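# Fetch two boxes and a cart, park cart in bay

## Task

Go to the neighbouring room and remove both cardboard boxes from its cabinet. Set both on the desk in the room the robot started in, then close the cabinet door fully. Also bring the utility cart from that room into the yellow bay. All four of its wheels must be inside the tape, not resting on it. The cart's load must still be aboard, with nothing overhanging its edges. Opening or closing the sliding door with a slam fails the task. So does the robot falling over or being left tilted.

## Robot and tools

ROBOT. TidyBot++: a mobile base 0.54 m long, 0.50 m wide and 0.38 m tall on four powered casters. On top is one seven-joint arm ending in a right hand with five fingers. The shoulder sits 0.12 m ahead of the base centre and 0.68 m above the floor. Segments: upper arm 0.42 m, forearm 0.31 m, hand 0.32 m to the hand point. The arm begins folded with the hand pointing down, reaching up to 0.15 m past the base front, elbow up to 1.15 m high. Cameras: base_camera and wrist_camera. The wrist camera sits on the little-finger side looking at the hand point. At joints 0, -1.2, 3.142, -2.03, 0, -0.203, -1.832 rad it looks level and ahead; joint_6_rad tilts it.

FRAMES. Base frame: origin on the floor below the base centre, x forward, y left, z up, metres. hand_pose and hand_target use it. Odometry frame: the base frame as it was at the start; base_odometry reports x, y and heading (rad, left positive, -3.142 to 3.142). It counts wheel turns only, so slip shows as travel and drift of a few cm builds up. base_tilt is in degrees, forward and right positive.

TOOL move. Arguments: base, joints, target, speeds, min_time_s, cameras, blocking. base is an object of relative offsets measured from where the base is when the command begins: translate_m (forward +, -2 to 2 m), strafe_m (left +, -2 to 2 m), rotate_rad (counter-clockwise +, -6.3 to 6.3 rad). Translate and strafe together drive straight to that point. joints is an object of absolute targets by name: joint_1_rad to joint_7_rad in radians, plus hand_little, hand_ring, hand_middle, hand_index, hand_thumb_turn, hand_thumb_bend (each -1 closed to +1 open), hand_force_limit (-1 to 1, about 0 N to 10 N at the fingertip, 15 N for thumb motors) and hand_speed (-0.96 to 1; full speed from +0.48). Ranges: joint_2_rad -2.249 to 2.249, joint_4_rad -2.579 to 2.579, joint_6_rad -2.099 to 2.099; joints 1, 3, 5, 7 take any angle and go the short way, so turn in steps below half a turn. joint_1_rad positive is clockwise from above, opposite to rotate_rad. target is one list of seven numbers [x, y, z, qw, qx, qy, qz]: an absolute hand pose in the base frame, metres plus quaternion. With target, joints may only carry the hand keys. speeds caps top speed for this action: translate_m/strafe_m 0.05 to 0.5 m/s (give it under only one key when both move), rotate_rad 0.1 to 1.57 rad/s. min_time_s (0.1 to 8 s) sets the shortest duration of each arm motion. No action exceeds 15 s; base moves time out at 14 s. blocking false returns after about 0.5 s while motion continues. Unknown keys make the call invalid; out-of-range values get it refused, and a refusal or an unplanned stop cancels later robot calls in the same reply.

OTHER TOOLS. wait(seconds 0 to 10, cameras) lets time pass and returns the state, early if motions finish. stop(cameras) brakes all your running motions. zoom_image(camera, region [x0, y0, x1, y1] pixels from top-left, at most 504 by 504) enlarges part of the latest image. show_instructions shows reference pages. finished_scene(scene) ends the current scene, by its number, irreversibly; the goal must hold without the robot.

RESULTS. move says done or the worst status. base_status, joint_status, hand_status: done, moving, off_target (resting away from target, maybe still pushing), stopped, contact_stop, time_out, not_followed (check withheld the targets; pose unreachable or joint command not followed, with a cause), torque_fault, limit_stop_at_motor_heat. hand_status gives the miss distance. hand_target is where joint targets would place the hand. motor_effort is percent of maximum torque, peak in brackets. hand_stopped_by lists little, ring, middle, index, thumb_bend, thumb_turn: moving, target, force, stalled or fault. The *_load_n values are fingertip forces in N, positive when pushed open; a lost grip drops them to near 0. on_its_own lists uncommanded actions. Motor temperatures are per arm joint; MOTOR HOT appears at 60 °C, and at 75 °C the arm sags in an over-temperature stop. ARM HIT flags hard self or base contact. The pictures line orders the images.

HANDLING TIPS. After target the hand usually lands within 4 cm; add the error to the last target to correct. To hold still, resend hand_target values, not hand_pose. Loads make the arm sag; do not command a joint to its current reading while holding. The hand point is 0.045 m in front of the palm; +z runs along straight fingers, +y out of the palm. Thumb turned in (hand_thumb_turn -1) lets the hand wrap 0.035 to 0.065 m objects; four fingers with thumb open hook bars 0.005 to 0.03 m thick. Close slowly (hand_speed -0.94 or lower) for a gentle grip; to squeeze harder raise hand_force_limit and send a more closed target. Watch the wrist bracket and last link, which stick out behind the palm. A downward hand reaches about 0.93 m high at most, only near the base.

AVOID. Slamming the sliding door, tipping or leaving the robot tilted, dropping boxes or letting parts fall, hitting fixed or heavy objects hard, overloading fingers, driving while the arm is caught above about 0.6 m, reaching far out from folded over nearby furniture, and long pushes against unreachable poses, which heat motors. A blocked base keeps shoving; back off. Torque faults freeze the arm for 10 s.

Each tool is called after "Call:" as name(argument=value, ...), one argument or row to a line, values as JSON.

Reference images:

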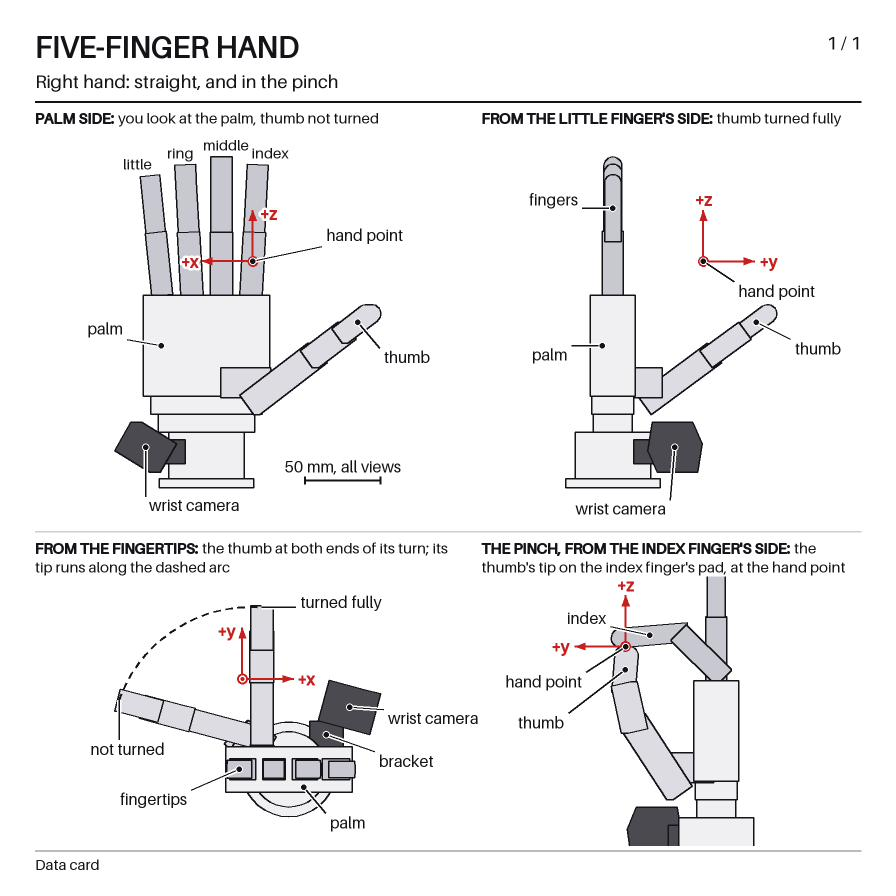

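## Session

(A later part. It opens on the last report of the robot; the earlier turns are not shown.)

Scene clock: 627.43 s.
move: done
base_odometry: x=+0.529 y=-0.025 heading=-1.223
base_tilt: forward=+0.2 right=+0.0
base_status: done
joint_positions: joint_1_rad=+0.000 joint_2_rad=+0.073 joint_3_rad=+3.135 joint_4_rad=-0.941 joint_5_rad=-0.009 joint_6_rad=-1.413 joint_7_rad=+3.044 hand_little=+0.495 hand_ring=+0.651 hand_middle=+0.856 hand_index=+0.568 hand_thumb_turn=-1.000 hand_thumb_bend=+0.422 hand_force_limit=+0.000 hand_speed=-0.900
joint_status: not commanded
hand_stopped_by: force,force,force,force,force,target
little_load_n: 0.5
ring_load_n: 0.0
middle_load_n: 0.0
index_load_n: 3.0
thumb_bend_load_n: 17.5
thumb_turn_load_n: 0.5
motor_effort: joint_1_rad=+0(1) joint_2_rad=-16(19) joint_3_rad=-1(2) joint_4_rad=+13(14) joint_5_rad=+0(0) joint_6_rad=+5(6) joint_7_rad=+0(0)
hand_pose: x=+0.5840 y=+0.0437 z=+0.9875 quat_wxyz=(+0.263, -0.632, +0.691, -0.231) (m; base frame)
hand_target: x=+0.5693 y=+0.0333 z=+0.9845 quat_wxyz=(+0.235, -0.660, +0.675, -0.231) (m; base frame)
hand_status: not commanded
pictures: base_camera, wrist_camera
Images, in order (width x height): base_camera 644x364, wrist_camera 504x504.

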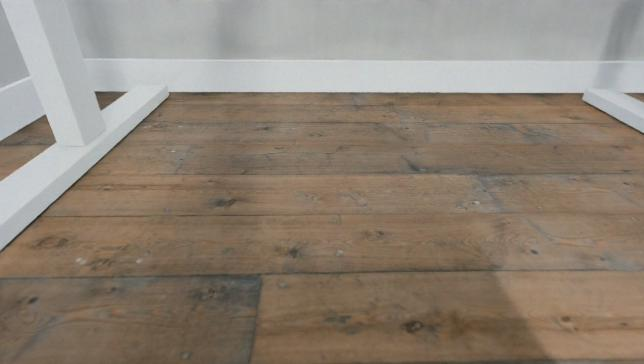

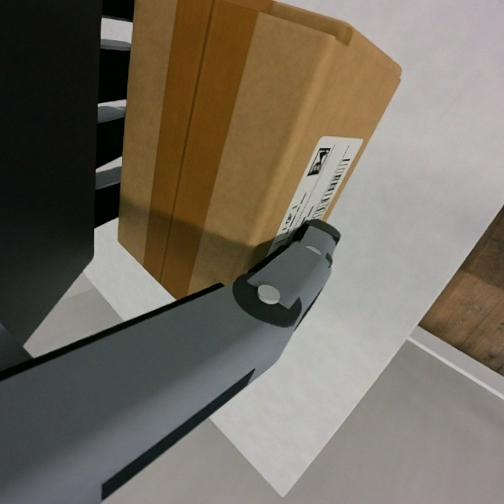

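Call:
move(
  base={"translate_m": 0.085},
  speeds={"translate_m": 0.2},
  cameras=["all"],
)

Call:
move(
  joints={"joint_2_rad": -0.01, "joint_4_rad": -1.42, "joint_6_rad": -0.93},
  min_time_s=3,
  cameras=["wrist_camera"],
)

Scene clock: 668.73 s.
move: done
base_odometry: x=+0.558 y=-0.105 heading=-1.223
base_tilt: forward=+0.2 right=+0.0
base_status: done
joint_positions: joint_1_rad=+0.000 joint_2_rad=+0.079 joint_3_rad=+3.135 joint_4_rad=-0.940 joint_5_rad=-0.009 joint_6_rad=-1.415 joint_7_rad=+3.044 hand_little=+0.495 hand_ring=+0.651 hand_middle=+0.856 hand_index=+0.568 hand_thumb_turn=-1.000 hand_thumb_bend=+0.422 hand_force_limit=+0.000 hand_speed=-0.900
joint_status: not commanded
hand_stopped_by: force,force,force,force,force,target
little_load_n: 0.0
ring_load_n: 0.0
middle_load_n: 0.0
index_load_n: 3.0
thumb_bend_load_n: 17.5
thumb_turn_load_n: 0.5
motor_effort: joint_1_rad=+0(1) joint_2_rad=-16(20) joint_3_rad=-2(2) joint_4_rad=+13(14) joint_5_rad=+0(1) joint_6_rad=+5(6) joint_7_rad=+0(1)
hand_pose: x=+0.5855 y=+0.0437 z=+0.9848 quat_wxyz=(+0.261, -0.633, +0.692, -0.229) (m; base frame)
hand_target: x=+0.5693 y=+0.0333 z=+0.9845 quat_wxyz=(+0.235, -0.660, +0.675, -0.231) (m; base frame)
hand_status: not commanded
pictures: base_camera, wrist_camera
Images, in order (width x height): base_camera 644x364, wrist_camera 504x504.

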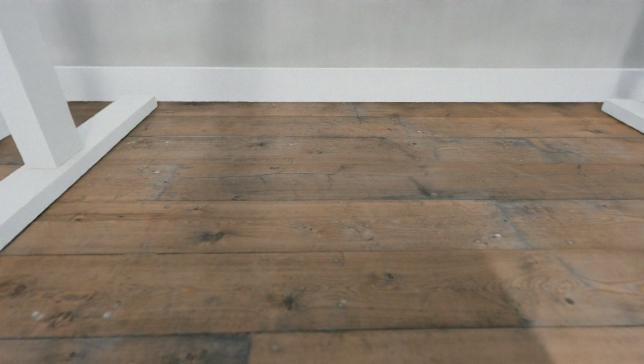

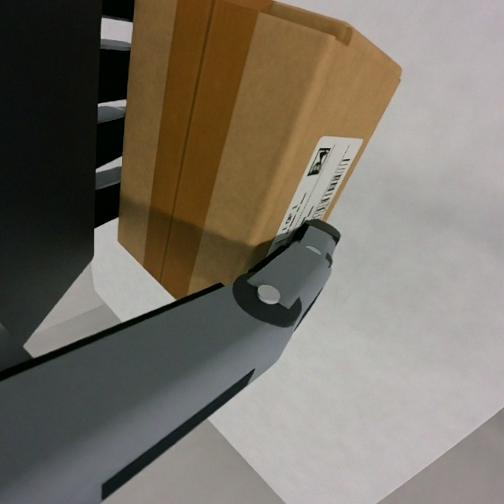

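Scene clock: 672.33 s.
move: done
base_odometry: x=+0.558 y=-0.105 heading=-1.223
base_tilt: forward=+0.2 right=+0.0
base_status: not commanded
joint_positions: joint_1_rad=+0.000 joint_2_rad=+0.038 joint_3_rad=+3.135 joint_4_rad=-1.399 joint_5_rad=-0.009 joint_6_rad=-1.015 joint_7_rad=+3.044 hand_little=+0.495 hand_ring=+0.651 hand_middle=+0.856 hand_index=+0.568 hand_thumb_turn=-1.000 hand_thumb_bend=+0.422 hand_force_limit=+0.000 hand_speed=-0.900
joint_status: all done
hand_stopped_by: force,force,force,force,force,target
little_load_n: 0.5
ring_load_n: 0.0
middle_load_n: 0.0
index_load_n: 3.0
thumb_bend_load_n: 17.0
thumb_turn_load_n: 0.5
motor_effort: joint_1_rad=+0(1) joint_2_rad=-17(19) joint_3_rad=-1(2) joint_4_rad=+15(16) joint_5_rad=+0(0) joint_6_rad=+5(6) joint_7_rad=+0(1)
hand_pose: x=+0.6071 y=+0.0438 z=+0.8596 quat_wxyz=(+0.254, -0.634, +0.696, -0.223) (m; base frame)
hand_target: x=+0.6151 y=+0.0332 z=+0.8861 quat_wxyz=(+0.279, -0.644, +0.658, -0.273) (m; base frame)
hand_status: not commanded
pictures: wrist_camera
Images, in order (width x height): wrist_camera 504x504.

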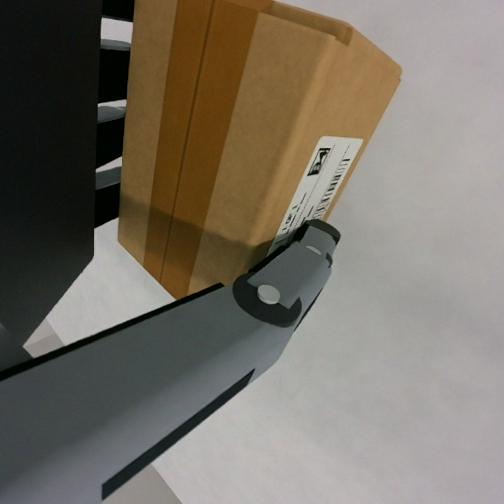

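Call:
move(
  joints={"joint_2_rad": -0.01, "joint_4_rad": -1.455, "joint_6_rad": -0.89},
  min_time_s=1,
)

Call:
move(
  joints={"joint_2_rad": -0.01, "joint_4_rad": -1.48, "joint_6_rad": -0.865},
  min_time_s=1,
  cameras=["wrist_camera"],
)

Call:
move(
  joints={"joint_2_rad": -0.01, "joint_4_rad": -1.5, "joint_6_rad": -0.85},
  min_time_s=1,
  cameras=["wrist_camera"],
)

Scene clock: 681.57 s.
move: done
base_odometry: x=+0.558 y=-0.105 heading=-1.223
base_tilt: forward=+0.2 right=+0.0
base_status: not commanded
joint_positions: joint_1_rad=+0.000 joint_2_rad=+0.038 joint_3_rad=+3.135 joint_4_rad=-1.432 joint_5_rad=-0.009 joint_6_rad=-0.975 joint_7_rad=+3.044 hand_little=+0.495 hand_ring=+0.651 hand_middle=+0.856 hand_index=+0.568 hand_thumb_turn=-1.000 hand_thumb_bend=+0.422 hand_force_limit=+0.000 hand_speed=-0.900
joint_status: all done
hand_stopped_by: force,force,force,force,force,target
little_load_n: 0.5
ring_load_n: 0.0
middle_load_n: 0.0
index_load_n: 3.0
thumb_bend_load_n: 17.5
thumb_turn_load_n: 0.0
motor_effort: joint_1_rad=+0(1) joint_2_rad=-17(18) joint_3_rad=-2(2) joint_4_rad=+14(16) joint_5_rad=+0(0) joint_6_rad=+5(5) joint_7_rad=+0(0)
hand_pose: x=+0.6103 y=+0.0438 z=+0.8508 quat_wxyz=(+0.257, -0.633, +0.695, -0.225) (m; base frame)
hand_target: x=+0.6180 y=+0.0332 z=+0.8762 quat_wxyz=(+0.280, -0.643, +0.657, -0.275) (m; base frame)
hand_status: not commanded
pictures: none

Scene clock: 682.87 s.
move: done
base_odometry: x=+0.558 y=-0.105 heading=-1.223
base_tilt: forward=+0.2 right=+0.0
base_status: not commanded
joint_positions: joint_1_rad=+0.000 joint_2_rad=+0.037 joint_3_rad=+3.135 joint_4_rad=-1.456 joint_5_rad=-0.009 joint_6_rad=-0.950 joint_7_rad=+3.044 hand_little=+0.495 hand_ring=+0.651 hand_middle=+0.856 hand_index=+0.568 hand_thumb_turn=-1.000 hand_thumb_bend=+0.422 hand_force_limit=+0.000 hand_speed=-0.900
joint_status: all done
hand_stopped_by: force,force,force,force,force,target
little_load_n: 0.5
ring_load_n: 0.0
middle_load_n: 0.0
index_load_n: 3.0
thumb_bend_load_n: 17.5
thumb_turn_load_n: 0.5
motor_effort: joint_1_rad=+0(1) joint_2_rad=-17(18) joint_3_rad=-2(2) joint_4_rad=+15(16) joint_5_rad=+0(0) joint_6_rad=+5(6) joint_7_rad=+0(0)
hand_pose: x=+0.6112 y=+0.0437 z=+0.8434 quat_wxyz=(+0.257, -0.633, +0.695, -0.226) (m; base frame)
hand_target: x=+0.6189 y=+0.0332 z=+0.8684 quat_wxyz=(+0.280, -0.643, +0.657, -0.275) (m; base frame)
hand_status: not commanded
pictures: wrist_camera
Images, in order (width x height): wrist_camera 504x504.

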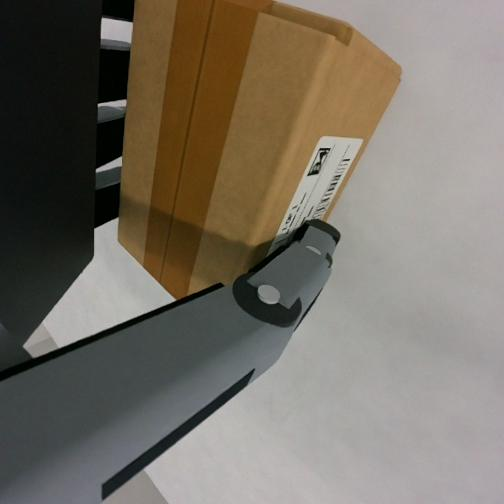

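Scene clock: 684.17 s.
move: done
base_odometry: x=+0.558 y=-0.105 heading=-1.223
base_tilt: forward=+0.2 right=+0.0
base_status: not commanded
joint_positions: joint_1_rad=+0.000 joint_2_rad=+0.030 joint_3_rad=+3.135 joint_4_rad=-1.472 joint_5_rad=-0.009 joint_6_rad=-0.932 joint_7_rad=+3.044 hand_little=+0.495 hand_ring=+0.651 hand_middle=+0.856 hand_index=+0.568 hand_thumb_turn=-1.000 hand_thumb_bend=+0.422 hand_force_limit=+0.000 hand_speed=-0.900
joint_status: all done
hand_stopped_by: force,force,force,force,force,target
little_load_n: 0.5
ring_load_n: -0.5
middle_load_n: 0.0
index_load_n: 3.0
thumb_bend_load_n: 17.5
thumb_turn_load_n: 0.5
motor_effort: joint_1_rad=+0(1) joint_2_rad=-16(18) joint_3_rad=-1(2) joint_4_rad=+14(15) joint_5_rad=+0(1) joint_6_rad=+5(5) joint_7_rad=+0(1)
hand_pose: x=+0.6112 y=+0.0437 z=+0.8427 quat_wxyz=(+0.260, -0.632, +0.694, -0.229) (m; base frame)
hand_target: x=+0.6182 y=+0.0332 z=+0.8612 quat_wxyz=(+0.279, -0.644, +0.658, -0.273) (m; base frame)
hand_status: not commanded
pictures: wrist_camera
Images, in order (width x height): wrist_camera 504x504.

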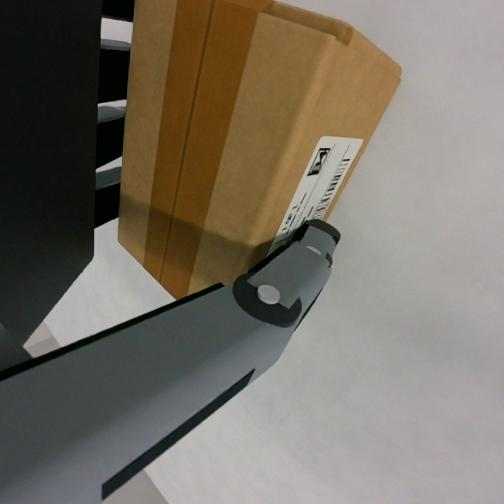

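Call:
move(
  joints={"joint_2_rad": -0.01, "joint_4_rad": -1.51, "joint_6_rad": -0.845},
  min_time_s=1,
)

Call:
move(
  joints={"hand_speed": -0.7, "hand_thumb_bend": 1, "hand_index": 1, "hand_middle": 1, "hand_ring": 1, "hand_little": 1},
  cameras=["wrist_camera"],
)

Scene clock: 690.43 s.
move: done
base_odometry: x=+0.558 y=-0.105 heading=-1.223
base_tilt: forward=+0.2 right=+0.0
base_status: not commanded
joint_positions: joint_1_rad=+0.000 joint_2_rad=+0.027 joint_3_rad=+3.135 joint_4_rad=-1.479 joint_5_rad=-0.009 joint_6_rad=-0.924 joint_7_rad=+3.044 hand_little=+0.495 hand_ring=+0.651 hand_middle=+0.856 hand_index=+0.568 hand_thumb_turn=-1.000 hand_thumb_bend=+0.422 hand_force_limit=+0.000 hand_speed=-0.900
joint_status: all done
hand_stopped_by: force,force,force,force,force,target
little_load_n: 0.5
ring_load_n: 0.0
middle_load_n: 0.0
index_load_n: 3.0
thumb_bend_load_n: 17.5
thumb_turn_load_n: 0.0
motor_effort: joint_1_rad=+0(0) joint_2_rad=-16(17) joint_3_rad=-1(1) joint_4_rad=+14(15) joint_5_rad=+1(1) joint_6_rad=+4(5) joint_7_rad=+0(0)
hand_pose: x=+0.6110 y=+0.0437 z=+0.8423 quat_wxyz=(+0.262, -0.631, +0.693, -0.230) (m; base frame)
hand_target: x=+0.6171 y=+0.0332 z=+0.8571 quat_wxyz=(+0.277, -0.645, +0.659, -0.271) (m; base frame)
hand_status: not commanded
pictures: none

Scene clock: 692.27 s.
move: done
base_odometry: x=+0.558 y=-0.105 heading=-1.223
base_tilt: forward=+0.2 right=+0.0
base_status: not commanded
joint_positions: joint_1_rad=+0.000 joint_2_rad=+0.027 joint_3_rad=+3.135 joint_4_rad=-1.485 joint_5_rad=-0.009 joint_6_rad=-0.923 joint_7_rad=+3.044 hand_little=+1.000 hand_ring=+1.000 hand_middle=+1.000 hand_index=+1.000 hand_thumb_turn=-1.000 hand_thumb_bend=+1.000 hand_force_limit=+0.000 hand_speed=-0.700
joint_status: all done
hand_stopped_by: target,target,target,target,target,target
little_load_n: 0.0
ring_load_n: 0.0
middle_load_n: 0.0
index_load_n: 0.0
thumb_bend_load_n: 0.0
thumb_turn_load_n: 0.0
motor_effort: joint_1_rad=+0(1) joint_2_rad=-16(17) joint_3_rad=-2(2) joint_4_rad=+14(15) joint_5_rad=+0(1) joint_6_rad=+5(5) joint_7_rad=+0(1)
hand_pose: x=+0.6096 y=+0.0437 z=+0.8395 quat_wxyz=(+0.260, -0.632, +0.694, -0.229) (m; base frame)
hand_target: x=+0.6171 y=+0.0332 z=+0.8571 quat_wxyz=(+0.277, -0.645, +0.659, -0.271) (m; base frame)
hand_status: not commanded
pictures: wrist_camera
Images, in order (width x height): wrist_camera 504x504.

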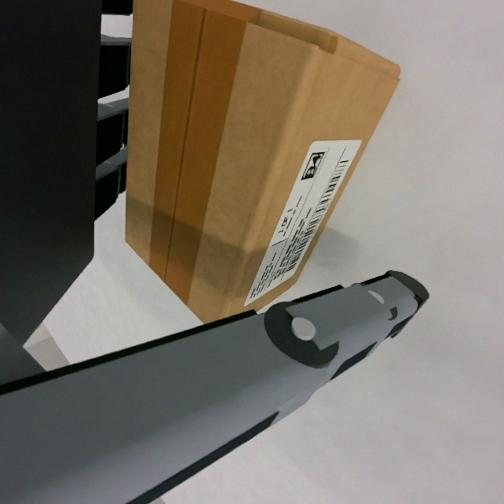

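Call:
move(
  joints={"joint_2_rad": -0.01, "joint_4_rad": -1.18, "joint_6_rad": -1.18},
  min_time_s=2,
  cameras=["wrist_camera"],
)

Call:
move(
  base={"translate_m": -0.45},
  speeds={"translate_m": 0.25},
  cameras=["all"],
)

Scene clock: 700.53 s.
move: done
base_odometry: x=+0.558 y=-0.105 heading=-1.223
base_tilt: forward=+0.2 right=+0.0
base_status: not commanded
joint_positions: joint_1_rad=+0.000 joint_2_rad=+0.026 joint_3_rad=+3.135 joint_4_rad=-1.207 joint_5_rad=-0.009 joint_6_rad=-1.107 joint_7_rad=+3.044 hand_little=+1.000 hand_ring=+1.000 hand_middle=+1.000 hand_index=+1.000 hand_thumb_turn=-1.000 hand_thumb_bend=+1.000 hand_force_limit=+0.000 hand_speed=-0.700
joint_status: all done
hand_stopped_by: target,target,target,target,target,target
little_load_n: 0.0
ring_load_n: 0.0
middle_load_n: 0.0
index_load_n: 0.0
thumb_bend_load_n: 0.0
thumb_turn_load_n: 0.0
motor_effort: joint_1_rad=+0(1) joint_2_rad=-16(18) joint_3_rad=-2(2) joint_4_rad=+15(16) joint_5_rad=+0(0) joint_6_rad=+5(6) joint_7_rad=+0(0)
hand_pose: x=+0.6179 y=+0.0439 z=+0.9419 quat_wxyz=(+0.293, -0.621, +0.680, -0.258) (m; base frame)
hand_target: x=+0.5916 y=+0.0332 z=+0.9565 quat_wxyz=(+0.275, -0.645, +0.660, -0.270) (m; base frame)
hand_status: not commanded
pictures: wrist_camera
Images, in order (width x height): wrist_camera 504x504.

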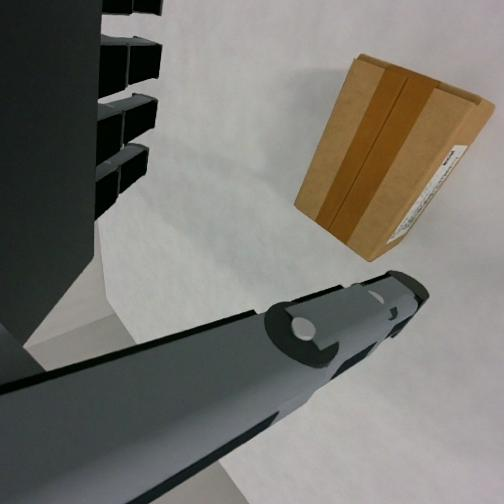

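Scene clock: 703.20 s.
move: done
base_odometry: x=+0.404 y=+0.319 heading=-1.223
base_tilt: forward=+0.2 right=+0.0
base_status: done
joint_positions: joint_1_rad=+0.000 joint_2_rad=+0.013 joint_3_rad=+3.135 joint_4_rad=-1.207 joint_5_rad=-0.009 joint_6_rad=-1.110 joint_7_rad=+3.044 hand_little=+1.000 hand_ring=+1.000 hand_middle=+1.000 hand_index=+1.000 hand_thumb_turn=-1.000 hand_thumb_bend=+1.000 hand_force_limit=+0.000 hand_speed=-0.700
joint_status: not commanded
hand_stopped_by: target,target,target,target,target,target
little_load_n: 0.0
ring_load_n: 0.0
middle_load_n: 0.0
index_load_n: 0.0
thumb_bend_load_n: 0.0
thumb_turn_load_n: 0.0
motor_effort: joint_1_rad=+0(2) joint_2_rad=-15(19) joint_3_rad=-1(3) joint_4_rad=+14(15) joint_5_rad=+0(1) joint_6_rad=+5(6) joint_7_rad=+0(1)
hand_pose: x=+0.6136 y=+0.0438 z=+0.9478 quat_wxyz=(+0.296, -0.619, +0.679, -0.261) (m; base frame)
hand_target: x=+0.5916 y=+0.0332 z=+0.9565 quat_wxyz=(+0.275, -0.645, +0.660, -0.270) (m; base frame)
hand_status: not commanded
pictures: base_camera, wrist_camera
Images, in order (width x height): base_camera 644x364, wrist_camera 504x504.

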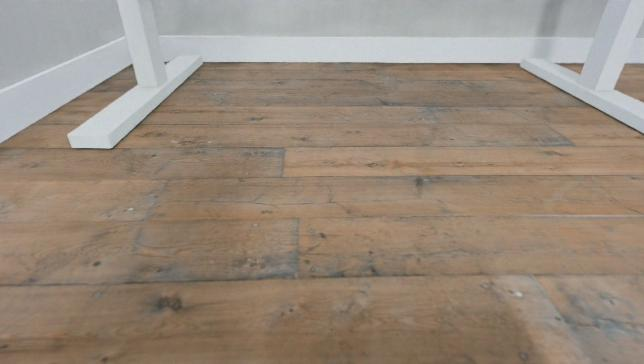

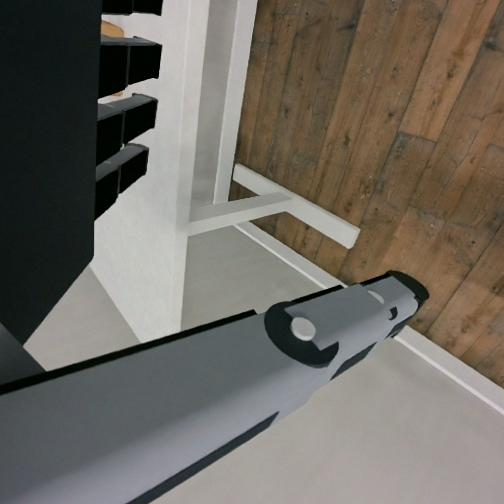

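Call:
move(
  base={"translate_m": -0.7},
  speeds={"translate_m": 0.3},
  joints={"joint_2_rad": -0.13, "joint_4_rad": -2.307, "joint_6_rad": -0.965, "joint_7_rad": 2.36},
  min_time_s=3,
)

Call:
move(
  base={"rotate_rad": -1.571},
  speeds={"rotate_rad": 0.7},
  cameras=["base_camera"],
)

Scene clock: 717.87 s.
move: done
base_odometry: x=+0.166 y=+0.977 heading=-1.223
base_tilt: forward=+0.2 right=+0.0
base_status: done
joint_positions: joint_1_rad=+0.000 joint_2_rad=-0.103 joint_3_rad=+3.135 joint_4_rad=-2.287 joint_5_rad=-0.009 joint_6_rad=-1.034 joint_7_rad=+2.437 hand_little=+1.000 hand_ring=+1.000 hand_middle=+1.000 hand_index=+1.000 hand_thumb_turn=-1.000 hand_thumb_bend=+1.000 hand_force_limit=+0.000 hand_speed=-0.700
joint_status: all done
hand_stopped_by: target,target,target,target,target,target
little_load_n: 0.0
ring_load_n: 0.0
middle_load_n: 0.0
index_load_n: 0.0
thumb_bend_load_n: -0.5
thumb_turn_load_n: 0.0
motor_effort: joint_1_rad=+0(1) joint_2_rad=-8(20) joint_3_rad=-1(2) joint_4_rad=+9(15) joint_5_rad=+0(0) joint_6_rad=-1(5) joint_7_rad=+0(1)
hand_pose: x=+0.2821 y=+0.0674 z=+0.6007 quat_wxyz=(-0.033, -0.420, +0.907, +0.019) (m; base frame)
hand_target: x=+0.3017 y=+0.0655 z=+0.5979 quat_wxyz=(+0.000, -0.384, +0.923, +0.000) (m; base frame)
hand_status: not commanded
pictures: none

Scene clock: 720.87 s.
move: done
base_odometry: x=+0.166 y=+0.977 heading=-2.794
base_tilt: forward=+0.2 right=+0.0
base_status: done
joint_positions: joint_1_rad=+0.000 joint_2_rad=-0.103 joint_3_rad=+3.135 joint_4_rad=-2.287 joint_5_rad=-0.009 joint_6_rad=-1.033 joint_7_rad=+2.436 hand_little=+1.000 hand_ring=+1.000 hand_middle=+1.000 hand_index=+1.000 hand_thumb_turn=-1.000 hand_thumb_bend=+1.000 hand_force_limit=+0.000 hand_speed=-0.700
joint_status: not commanded
hand_stopped_by: target,target,target,target,target,target
little_load_n: 0.0
ring_load_n: 0.0
middle_load_n: -0.5
index_load_n: 0.0
thumb_bend_load_n: 0.0
thumb_turn_load_n: 0.0
motor_effort: joint_1_rad=+0(1) joint_2_rad=-7(8) joint_3_rad=-1(2) joint_4_rad=+9(10) joint_5_rad=+0(1) joint_6_rad=-1(1) joint_7_rad=+0(0)
hand_pose: x=+0.2825 y=+0.0674 z=+0.6006 quat_wxyz=(-0.033, -0.420, +0.907, +0.019) (m; base frame)
hand_target: x=+0.3017 y=+0.0655 z=+0.5979 quat_wxyz=(+0.000, -0.384, +0.923, +0.000) (m; base frame)
hand_status: not commanded
pictures: base_camera
Images, in order (width x height): base_camera 644x364.

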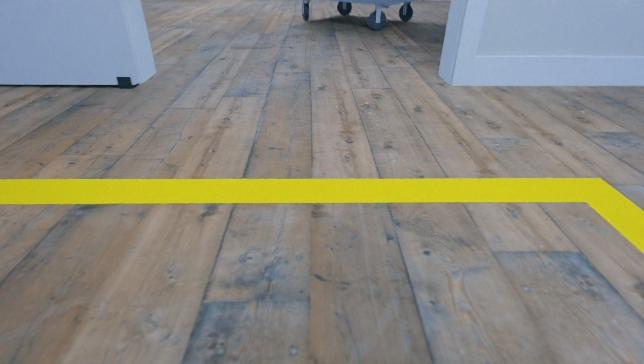

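Call:
move(
  base={"translate_m": 0.95, "strafe_m": 0.055},
  speeds={"translate_m": 0.35},
  cameras=["base_camera"],
)

Scene clock: 764.80 s.
move: done
base_odometry: x=-0.708 y=+0.601 heading=-2.794
base_tilt: forward=+0.2 right=+0.0
base_status: done
joint_positions: joint_1_rad=+0.000 joint_2_rad=-0.108 joint_3_rad=+3.135 joint_4_rad=-2.289 joint_5_rad=-0.009 joint_6_rad=-1.029 joint_7_rad=+2.436 hand_little=+1.000 hand_ring=+1.000 hand_middle=+1.000 hand_index=+1.000 hand_thumb_turn=-1.000 hand_thumb_bend=+1.000 hand_force_limit=+0.000 hand_speed=-0.700
joint_status: not commanded
hand_stopped_by: target,target,target,target,target,target
little_load_n: 0.0
ring_load_n: 0.0
middle_load_n: 0.0
index_load_n: 0.0
thumb_bend_load_n: 0.0
thumb_turn_load_n: 0.0
motor_effort: joint_1_rad=+0(1) joint_2_rad=-7(9) joint_3_rad=-2(2) joint_4_rad=+9(11) joint_5_rad=+0(0) joint_6_rad=-1(1) joint_7_rad=+0(0)
hand_pose: x=+0.2836 y=+0.0674 z=+0.6009 quat_wxyz=(-0.029, -0.420, +0.907, +0.017) (m; base frame)
hand_target: x=+0.3017 y=+0.0655 z=+0.5979 quat_wxyz=(+0.000, -0.384, +0.923, +0.000) (m; base frame)
hand_status: not commanded
pictures: base_camera
Images, in order (width x height): base_camera 644x364.

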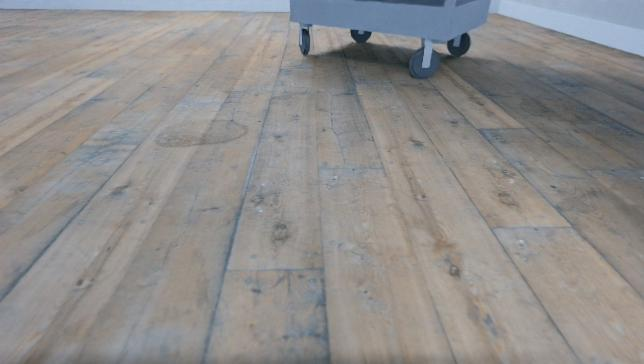

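Call:
move(
  base={"rotate_rad": 0.02, "translate_m": 0.86},
  speeds={"translate_m": 0.3},
)

Call:
move(
  base={"rotate_rad": 1.571},
  speeds={"rotate_rad": 0.6},
  cameras=["base_camera"],
)

Scene clock: 782.53 s.
move: done
base_odometry: x=-1.517 y=+0.308 heading=-2.774
base_tilt: forward=+0.2 right=+0.0
base_status: done
joint_positions: joint_1_rad=+0.000 joint_2_rad=-0.111 joint_3_rad=+3.135 joint_4_rad=-2.290 joint_5_rad=-0.009 joint_6_rad=-1.027 joint_7_rad=+2.436 hand_little=+1.000 hand_ring=+1.000 hand_middle=+1.000 hand_index=+1.000 hand_thumb_turn=-1.000 hand_thumb_bend=+1.000 hand_force_limit=+0.000 hand_speed=-0.700
joint_status: not commanded
hand_stopped_by: target,target,target,target,target,target
little_load_n: 0.0
ring_load_n: 0.0
middle_load_n: 0.0
index_load_n: 0.0
thumb_bend_load_n: 0.0
thumb_turn_load_n: 0.0
motor_effort: joint_1_rad=+0(1) joint_2_rad=-8(9) joint_3_rad=-2(2) joint_4_rad=+10(10) joint_5_rad=+0(0) joint_6_rad=-1(1) joint_7_rad=+0(0)
hand_pose: x=+0.2837 y=+0.0674 z=+0.6010 quat_wxyz=(-0.028, -0.420, +0.907, +0.017) (m; base frame)
hand_target: x=+0.3017 y=+0.0655 z=+0.5979 quat_wxyz=(+0.000, -0.384, +0.923, +0.000) (m; base frame)
hand_status: not commanded
pictures: none

Scene clock: 785.83 s.
move: done
base_odometry: x=-1.517 y=+0.308 heading=-1.203
base_tilt: forward=+0.2 right=+0.0
base_status: done
joint_positions: joint_1_rad=+0.000 joint_2_rad=-0.111 joint_3_rad=+3.135 joint_4_rad=-2.290 joint_5_rad=-0.009 joint_6_rad=-1.027 joint_7_rad=+2.436 hand_little=+1.000 hand_ring=+1.000 hand_middle=+1.000 hand_index=+1.000 hand_thumb_turn=-1.000 hand_thumb_bend=+1.000 hand_force_limit=+0.000 hand_speed=-0.700
joint_status: not commanded
hand_stopped_by: target,target,target,target,target,target
little_load_n: 0.0
ring_load_n: -0.5
middle_load_n: 0.0
index_load_n: 0.0
thumb_bend_load_n: 0.0
thumb_turn_load_n: 0.0
motor_effort: joint_1_rad=+0(1) joint_2_rad=-8(8) joint_3_rad=-2(2) joint_4_rad=+9(10) joint_5_rad=+0(1) joint_6_rad=-1(1) joint_7_rad=+0(0)
hand_pose: x=+0.2837 y=+0.0674 z=+0.6010 quat_wxyz=(-0.028, -0.420, +0.907, +0.017) (m; base frame)
hand_target: x=+0.3017 y=+0.0655 z=+0.5979 quat_wxyz=(+0.000, -0.384, +0.923, +0.000) (m; base frame)
hand_status: not commanded
pictures: base_camera
Images, in order (width x height): base_camera 644x364.

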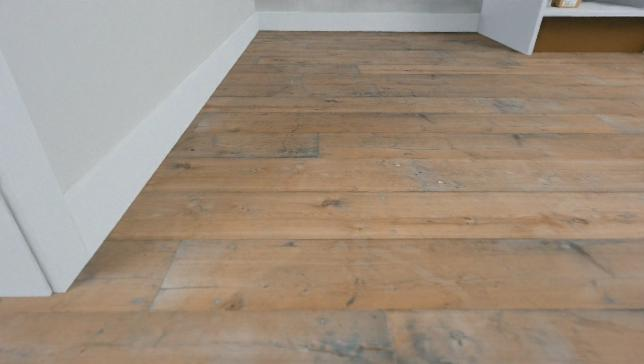

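Call:
move(
  base={"translate_m": 0.72, "strafe_m": -0.12},
  speeds={"translate_m": 0.3},
)

Call:
move(
  base={"strafe_m": -1.0},
  speeds={"strafe_m": 0.3},
  cameras=["base_camera"],
)

Scene clock: 808.57 s.
move: done
base_odometry: x=-1.370 y=-0.407 heading=-1.202
base_tilt: forward=+0.2 right=+0.0
base_status: done
joint_positions: joint_1_rad=+0.000 joint_2_rad=-0.112 joint_3_rad=+3.135 joint_4_rad=-2.290 joint_5_rad=-0.009 joint_6_rad=-1.027 joint_7_rad=+2.436 hand_little=+1.000 hand_ring=+1.000 hand_middle=+1.000 hand_index=+1.000 hand_thumb_turn=-1.000 hand_thumb_bend=+1.000 hand_force_limit=+0.000 hand_speed=-0.700
joint_status: not commanded
hand_stopped_by: target,target,target,target,target,target
little_load_n: 0.0
ring_load_n: 0.5
middle_load_n: 0.0
index_load_n: 0.0
thumb_bend_load_n: 0.0
thumb_turn_load_n: 0.0
motor_effort: joint_1_rad=+0(1) joint_2_rad=-7(9) joint_3_rad=-1(2) joint_4_rad=+9(10) joint_5_rad=+0(1) joint_6_rad=-1(1) joint_7_rad=+0(0)
hand_pose: x=+0.2839 y=+0.0674 z=+0.6011 quat_wxyz=(-0.027, -0.420, +0.907, +0.016) (m; base frame)
hand_target: x=+0.3017 y=+0.0655 z=+0.5979 quat_wxyz=(+0.000, -0.384, +0.923, +0.000) (m; base frame)
hand_status: not commanded
pictures: none

Scene clock: 812.83 s.
move: done
base_odometry: x=-2.303 y=-0.767 heading=-1.202
base_tilt: forward=+0.2 right=+0.0
base_status: done
joint_positions: joint_1_rad=+0.000 joint_2_rad=-0.112 joint_3_rad=+3.135 joint_4_rad=-2.290 joint_5_rad=-0.009 joint_6_rad=-1.027 joint_7_rad=+2.436 hand_little=+1.000 hand_ring=+1.000 hand_middle=+1.000 hand_index=+1.000 hand_thumb_turn=-1.000 hand_thumb_bend=+1.000 hand_force_limit=+0.000 hand_speed=-0.700
joint_status: not commanded
hand_stopped_by: target,target,target,target,target,target
little_load_n: 0.0
ring_load_n: 0.0
middle_load_n: 0.0
index_load_n: 0.0
thumb_bend_load_n: 0.0
thumb_turn_load_n: 0.0
motor_effort: joint_1_rad=+0(1) joint_2_rad=-7(9) joint_3_rad=-1(2) joint_4_rad=+9(10) joint_5_rad=+0(1) joint_6_rad=+0(1) joint_7_rad=+0(0)
hand_pose: x=+0.2839 y=+0.0674 z=+0.6011 quat_wxyz=(-0.027, -0.420, +0.907, +0.016) (m; base frame)
hand_target: x=+0.3017 y=+0.0655 z=+0.5979 quat_wxyz=(+0.000, -0.384, +0.923, +0.000) (m; base frame)
hand_status: not commanded
pictures: base_camera
Images, in order (width x height): base_camera 644x364.

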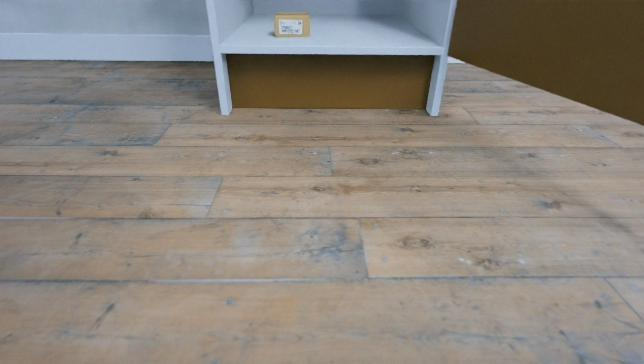

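Call:
move(
  base={"strafe_m": 0.086},
  speeds={"strafe_m": 0.2},
  joints={"joint_2_rad": 0.9, "joint_4_rad": -1.9, "joint_6_rad": 0.2, "joint_7_rad": 3.16},
  min_time_s=3,
)

Call:
move(
  joints={"joint_2_rad": 1.3, "joint_4_rad": -1.273, "joint_6_rad": 0.14},
  min_time_s=2.5,
  cameras=["all"],
)

Scene clock: 832.37 s.
move: done
base_odometry: x=-2.223 y=-0.736 heading=-1.202
base_tilt: forward=+0.2 right=+0.0
base_status: done
joint_positions: joint_1_rad=+0.000 joint_2_rad=+0.870 joint_3_rad=+3.135 joint_4_rad=-1.924 joint_5_rad=-0.009 joint_6_rad=+0.121 joint_7_rad=+3.083 hand_little=+1.000 hand_ring=+1.000 hand_middle=+1.000 hand_index=+1.000 hand_thumb_turn=-1.000 hand_thumb_bend=+1.000 hand_force_limit=+0.000 hand_speed=-0.700
joint_status: all done
hand_stopped_by: target,target,target,target,target,target
little_load_n: 0.0
ring_load_n: 0.0
middle_load_n: 0.0
index_load_n: 0.0
thumb_bend_load_n: 0.0
thumb_turn_load_n: 0.0
motor_effort: joint_1_rad=+0(1) joint_2_rad=-28(30) joint_3_rad=-2(2) joint_4_rad=+5(11) joint_5_rad=+0(1) joint_6_rad=+3(4) joint_7_rad=+0(1)
hand_pose: x=+0.6410 y=+0.0395 z=+0.3442 quat_wxyz=(+0.171, -0.665, +0.710, -0.157) (m; base frame)
hand_target: x=+0.6679 y=+0.0308 z=+0.3399 quat_wxyz=(+0.187, -0.688, +0.675, -0.191) (m; base frame)
hand_status: not commanded
pictures: none

Scene clock: 835.17 s.
move: done
base_odometry: x=-2.223 y=-0.736 heading=-1.202
base_tilt: forward=+0.2 right=+0.0
base_status: not commanded
joint_positions: joint_1_rad=+0.000 joint_2_rad=+1.260 joint_3_rad=+3.135 joint_4_rad=-1.298 joint_5_rad=-0.009 joint_6_rad=+0.121 joint_7_rad=+3.084 hand_little=+1.000 hand_ring=+1.000 hand_middle=+1.000 hand_index=+1.000 hand_thumb_turn=-1.000 hand_thumb_bend=+1.000 hand_force_limit=+0.000 hand_speed=-0.700
joint_status: all done
hand_stopped_by: target,target,target,target,target,target
little_load_n: 0.0
ring_load_n: 0.0
middle_load_n: 0.0
index_load_n: 0.0
thumb_bend_load_n: -0.5
thumb_turn_load_n: 0.0
motor_effort: joint_1_rad=+0(1) joint_2_rad=-37(39) joint_3_rad=-2(3) joint_4_rad=+8(9) joint_5_rad=+0(1) joint_6_rad=+5(5) joint_7_rad=+0(0)
hand_pose: x=+0.8575 y=+0.0396 z=+0.2658 quat_wxyz=(+0.254, -0.641, +0.685, -0.234) (m; base frame)
hand_target: x=+0.8572 y=+0.0308 z=+0.2454 quat_wxyz=(+0.243, -0.669, +0.657, -0.248) (m; base frame)
hand_status: not commanded
pictures: base_camera, wrist_camera
Images, in order (width x height): base_camera 644x364, wrist_camera 504x504.

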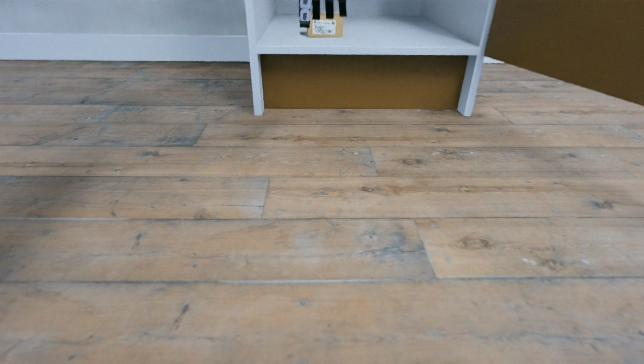

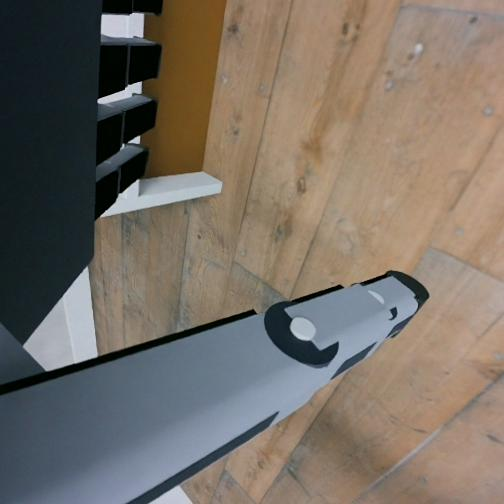

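Call:
move(
  joints={"joint_2_rad": 1.3, "joint_4_rad": -1.273, "joint_6_rad": 0.285},
  min_time_s=1.5,
)

Call:
move(
  base={"translate_m": 0.2},
  speeds={"translate_m": 0.15},
  cameras=["all"],
)

Scene clock: 843.80 s.
move: done
base_odometry: x=-2.223 y=-0.736 heading=-1.202
base_tilt: forward=+0.2 right=+0.0
base_status: not commanded
joint_positions: joint_1_rad=+0.000 joint_2_rad=+1.260 joint_3_rad=+3.135 joint_4_rad=-1.298 joint_5_rad=-0.009 joint_6_rad=+0.203 joint_7_rad=+3.084 hand_little=+1.000 hand_ring=+1.000 hand_middle=+1.000 hand_index=+1.000 hand_thumb_turn=-1.000 hand_thumb_bend=+1.000 hand_force_limit=+0.000 hand_speed=-0.700
joint_status: all done
hand_stopped_by: target,target,target,target,target,target
little_load_n: 0.0
ring_load_n: -0.5
middle_load_n: 0.0
index_load_n: 0.0
thumb_bend_load_n: 0.0
thumb_turn_load_n: 0.0
motor_effort: joint_1_rad=+0(1) joint_2_rad=-37(39) joint_3_rad=-2(3) joint_4_rad=+9(10) joint_5_rad=+0(1) joint_6_rad=+5(6) joint_7_rad=+0(1)
hand_pose: x=+0.8800 y=+0.0394 z=+0.2802 quat_wxyz=(+0.282, -0.631, +0.675, -0.260) (m; base frame)
hand_target: x=+0.8965 y=+0.0308 z=+0.2720 quat_wxyz=(+0.290, -0.650, +0.638, -0.296) (m; base frame)
hand_status: not commanded
pictures: none

Scene clock: 845.80 s.
move: done
base_odometry: x=-2.151 y=-0.923 heading=-1.202
base_tilt: forward=+0.2 right=+0.0
base_status: done
joint_positions: joint_1_rad=+0.000 joint_2_rad=+1.261 joint_3_rad=+3.135 joint_4_rad=-1.293 joint_5_rad=-0.009 joint_6_rad=+0.207 joint_7_rad=+3.084 hand_little=+1.000 hand_ring=+1.000 hand_middle=+1.000 hand_index=+1.000 hand_thumb_turn=-1.000 hand_thumb_bend=+1.000 hand_force_limit=+0.000 hand_speed=-0.700
joint_status: not commanded
hand_stopped_by: target,target,target,target,target,target
little_load_n: 0.0
ring_load_n: 0.0
middle_load_n: 0.0
index_load_n: 0.0
thumb_bend_load_n: 0.0
thumb_turn_load_n: 0.0
motor_effort: joint_1_rad=+0(1) joint_2_rad=-37(39) joint_3_rad=-2(3) joint_4_rad=+9(10) joint_5_rad=+0(0) joint_6_rad=+5(6) joint_7_rad=+0(1)
hand_pose: x=+0.8834 y=+0.0394 z=+0.2820 quat_wxyz=(+0.284, -0.630, +0.674, -0.263) (m; base frame)
hand_target: x=+0.8965 y=+0.0308 z=+0.2720 quat_wxyz=(+0.290, -0.650, +0.638, -0.296) (m; base frame)
hand_status: not commanded
pictures: base_camera, wrist_camera
Images, in order (width x height): base_camera 644x364, wrist_camera 504x504.

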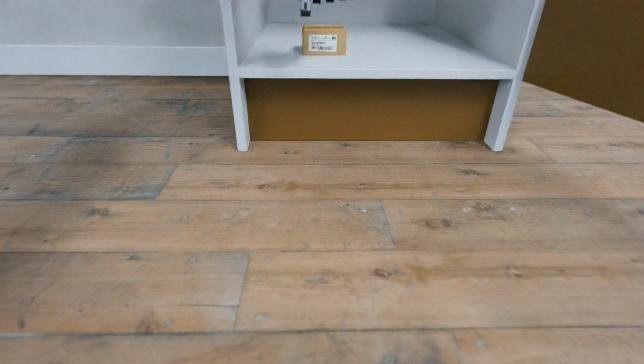

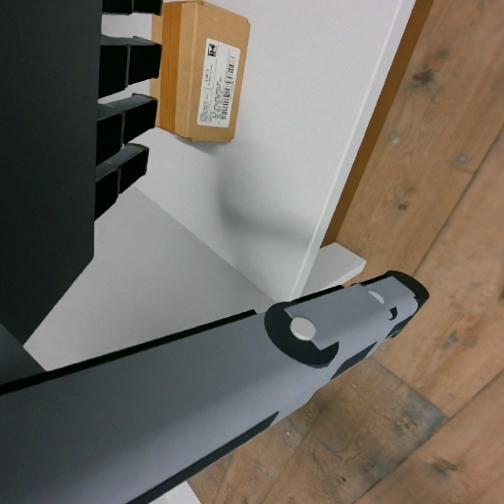

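Call:
move(
  base={"translate_m": 0.18, "strafe_m": -0.015},
  speeds={"translate_m": 0.12},
  cameras=["all"],
)

Scene clock: 852.23 s.
move: done
base_odometry: x=-2.100 y=-1.097 heading=-1.202
base_tilt: forward=+0.2 right=+0.0
base_status: done
joint_positions: joint_1_rad=+0.000 joint_2_rad=+1.261 joint_3_rad=+3.135 joint_4_rad=-1.291 joint_5_rad=-0.009 joint_6_rad=+0.208 joint_7_rad=+3.084 hand_little=+1.000 hand_ring=+1.000 hand_middle=+1.000 hand_index=+1.000 hand_thumb_turn=-1.000 hand_thumb_bend=+1.000 hand_force_limit=+0.000 hand_speed=-0.700
joint_status: not commanded
hand_stopped_by: target,target,target,target,target,target
little_load_n: 0.0
ring_load_n: 0.0
middle_load_n: 0.0
index_load_n: 0.0
thumb_bend_load_n: 0.0
thumb_turn_load_n: 0.0
motor_effort: joint_1_rad=+0(2) joint_2_rad=-38(39) joint_3_rad=-2(3) joint_4_rad=+9(10) joint_5_rad=+0(1) joint_6_rad=+5(6) joint_7_rad=+0(0)
hand_pose: x=+0.8843 y=+0.0394 z=+0.2823 quat_wxyz=(+0.285, -0.629, +0.673, -0.264) (m; base frame)
hand_target: x=+0.8965 y=+0.0308 z=+0.2720 quat_wxyz=(+0.290, -0.650, +0.638, -0.296) (m; base frame)
hand_status: not commanded
pictures: base_camera, wrist_camera
Images, in order (width x height): base_camera 644x364, wrist_camera 504x504.

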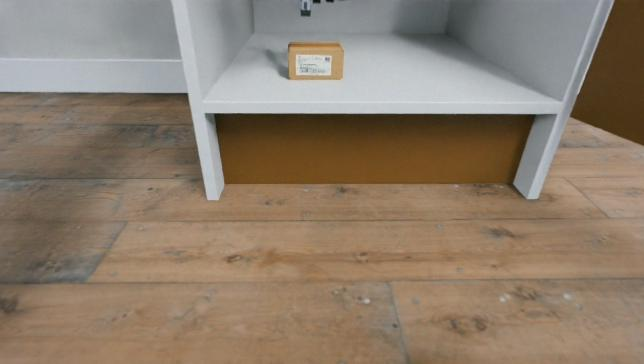

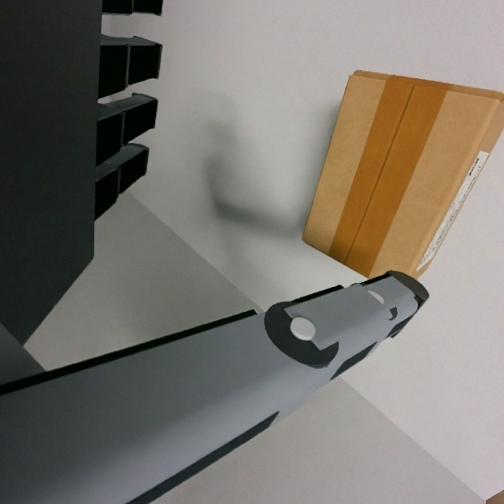

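Call:
move(
  base={"translate_m": 0.018, "strafe_m": -0.01},
  speeds={"translate_m": 0.1},
  cameras=["base_camera"],
)

Call:
move(
  joints={"joint_2_rad": 1.4},
  min_time_s=2.5,
  cameras=["all"],
)

Scene clock: 867.50 s.
move: done
base_odometry: x=-2.102 y=-1.117 heading=-1.201
base_tilt: forward=+0.2 right=+0.0
base_status: done
joint_positions: joint_1_rad=+0.001 joint_2_rad=+1.261 joint_3_rad=+3.135 joint_4_rad=-1.289 joint_5_rad=-0.009 joint_6_rad=+0.209 joint_7_rad=+3.084 hand_little=+1.000 hand_ring=+1.000 hand_middle=+1.000 hand_index=+1.000 hand_thumb_turn=-1.000 hand_thumb_bend=+1.000 hand_force_limit=+0.000 hand_speed=-0.700
joint_status: not commanded
hand_stopped_by: target,target,target,target,target,target
little_load_n: 0.0
ring_load_n: 0.0
middle_load_n: 0.0
index_load_n: 0.0
thumb_bend_load_n: 0.0
thumb_turn_load_n: 0.0
motor_effort: joint_1_rad=+0(3) joint_2_rad=-38(39) joint_3_rad=-2(3) joint_4_rad=+9(10) joint_5_rad=+0(0) joint_6_rad=+5(5) joint_7_rad=+0(0)
hand_pose: x=+0.8858 y=+0.0387 z=+0.2832 quat_wxyz=(+0.286, -0.629, +0.673, -0.265) (m; base frame)
hand_target: x=+0.8965 y=+0.0308 z=+0.2720 quat_wxyz=(+0.290, -0.650, +0.638, -0.296) (m; base frame)
hand_status: not commanded
pictures: base_camera
Images, in order (width x height): base_camera 644x364.

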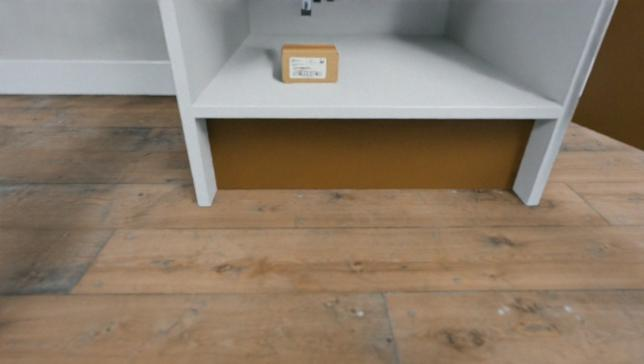

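Scene clock: 870.30 s.
move: done
base_odometry: x=-2.102 y=-1.117 heading=-1.201
base_tilt: forward=+0.2 right=+0.0
base_status: not commanded
joint_positions: joint_1_rad=+0.001 joint_2_rad=+1.358 joint_3_rad=+3.135 joint_4_rad=-1.289 joint_5_rad=-0.009 joint_6_rad=+0.209 joint_7_rad=+3.084 hand_little=+1.000 hand_ring=+1.000 hand_middle=+1.000 hand_index=+1.000 hand_thumb_turn=-1.000 hand_thumb_bend=+1.000 hand_force_limit=+0.000 hand_speed=-0.700
joint_status: all done
hand_stopped_by: target,target,target,target,target,target
little_load_n: 0.0
ring_load_n: 0.0
middle_load_n: 0.0
index_load_n: 0.0
thumb_bend_load_n: 0.0
thumb_turn_load_n: 0.0
motor_effort: joint_1_rad=+0(1) joint_2_rad=-36(39) joint_3_rad=-2(3) joint_4_rad=+7(9) joint_5_rad=+0(1) joint_6_rad=+5(5) joint_7_rad=+0(0)
hand_pose: x=+0.8437 y=+0.0387 z=+0.2111 quat_wxyz=(+0.253, -0.641, +0.686, -0.234) (m; base frame)
hand_target: x=+0.8517 y=+0.0308 z=+0.1964 quat_wxyz=(+0.258, -0.664, +0.651, -0.263) (m; base frame)
hand_status: not commanded
pictures: base_camera, wrist_camera
Images, in order (width x height): base_camera 644x364, wrist_camera 504x504.

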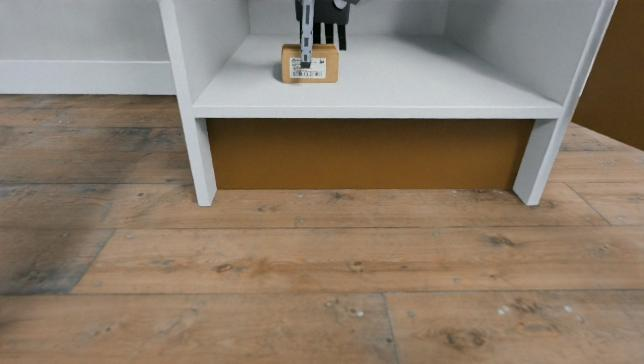

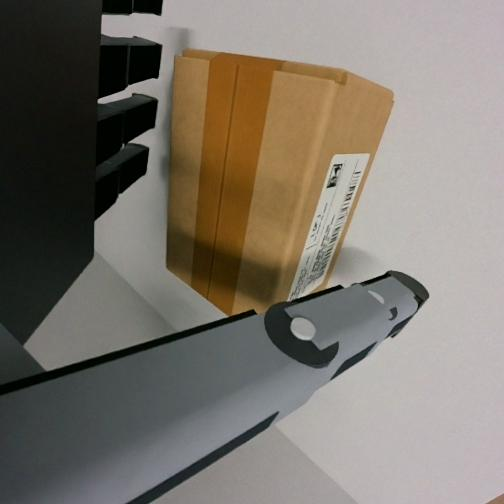

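Call:
move(
  base={"translate_m": 0.013},
  speeds={"translate_m": 0.1},
)

Call:
move(
  joints={"joint_2_rad": 1.43},
  min_time_s=1,
  cameras=["all"],
)

Scene clock: 876.60 s.
move: done
base_odometry: x=-2.098 y=-1.129 heading=-1.202
base_tilt: forward=+0.2 right=+0.0
base_status: done
joint_positions: joint_1_rad=+0.001 joint_2_rad=+1.359 joint_3_rad=+3.135 joint_4_rad=-1.286 joint_5_rad=-0.009 joint_6_rad=+0.210 joint_7_rad=+3.084 hand_little=+1.000 hand_ring=+1.000 hand_middle=+1.000 hand_index=+1.000 hand_thumb_turn=-1.000 hand_thumb_bend=+1.000 hand_force_limit=+0.000 hand_speed=-0.700
joint_status: not commanded
hand_stopped_by: target,target,target,target,target,target
little_load_n: 0.0
ring_load_n: 0.0
middle_load_n: 0.0
index_load_n: 0.0
thumb_bend_load_n: -0.5
thumb_turn_load_n: 0.0
motor_effort: joint_1_rad=+0(3) joint_2_rad=-38(38) joint_3_rad=-2(3) joint_4_rad=+7(9) joint_5_rad=+0(1) joint_6_rad=+5(5) joint_7_rad=+0(0)
hand_pose: x=+0.8449 y=+0.0387 z=+0.2113 quat_wxyz=(+0.254, -0.640, +0.686, -0.235) (m; base frame)
hand_target: x=+0.8517 y=+0.0308 z=+0.1964 quat_wxyz=(+0.258, -0.664, +0.651, -0.263) (m; base frame)
hand_status: not commanded
pictures: none

Scene clock: 877.90 s.
move: done
base_odometry: x=-2.098 y=-1.129 heading=-1.202
base_tilt: forward=+0.2 right=+0.0
base_status: not commanded
joint_positions: joint_1_rad=+0.001 joint_2_rad=+1.388 joint_3_rad=+3.135 joint_4_rad=-1.286 joint_5_rad=-0.009 joint_6_rad=+0.210 joint_7_rad=+3.084 hand_little=+1.000 hand_ring=+1.000 hand_middle=+1.000 hand_index=+1.000 hand_thumb_turn=-1.000 hand_thumb_bend=+1.000 hand_force_limit=+0.000 hand_speed=-0.700
joint_status: all done
hand_stopped_by: target,target,target,target,target,target
little_load_n: 0.5
ring_load_n: 0.0
middle_load_n: -0.5
index_load_n: 0.0
thumb_bend_load_n: 0.0
thumb_turn_load_n: 0.0
motor_effort: joint_1_rad=+0(1) joint_2_rad=-38(39) joint_3_rad=-2(2) joint_4_rad=+7(8) joint_5_rad=+0(0) joint_6_rad=+4(5) joint_7_rad=+0(0)
hand_pose: x=+0.8310 y=+0.0387 z=+0.1906 quat_wxyz=(+0.244, -0.644, +0.689, -0.226) (m; base frame)
hand_target: x=+0.8368 y=+0.0308 z=+0.1746 quat_wxyz=(+0.248, -0.667, +0.655, -0.253) (m; base frame)
hand_status: not commanded
pictures: base_camera, wrist_camera
Images, in order (width x height): base_camera 644x364, wrist_camera 504x504.

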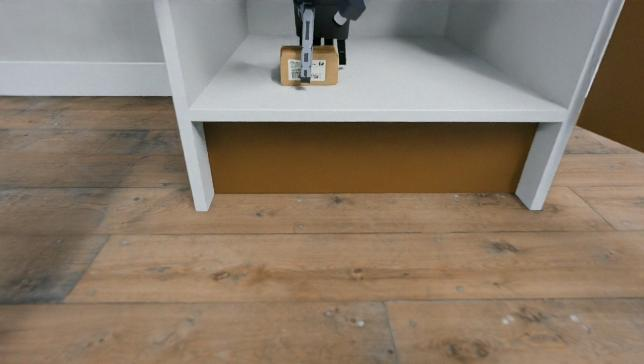

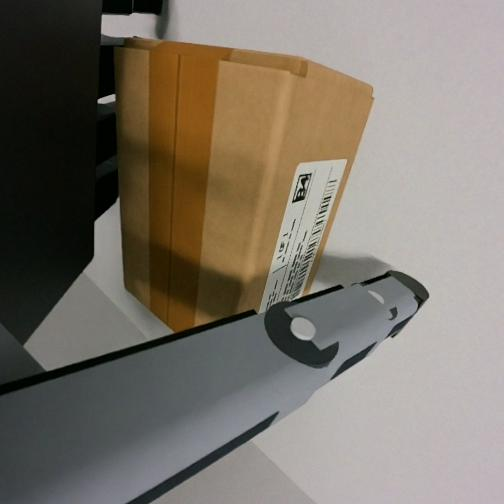

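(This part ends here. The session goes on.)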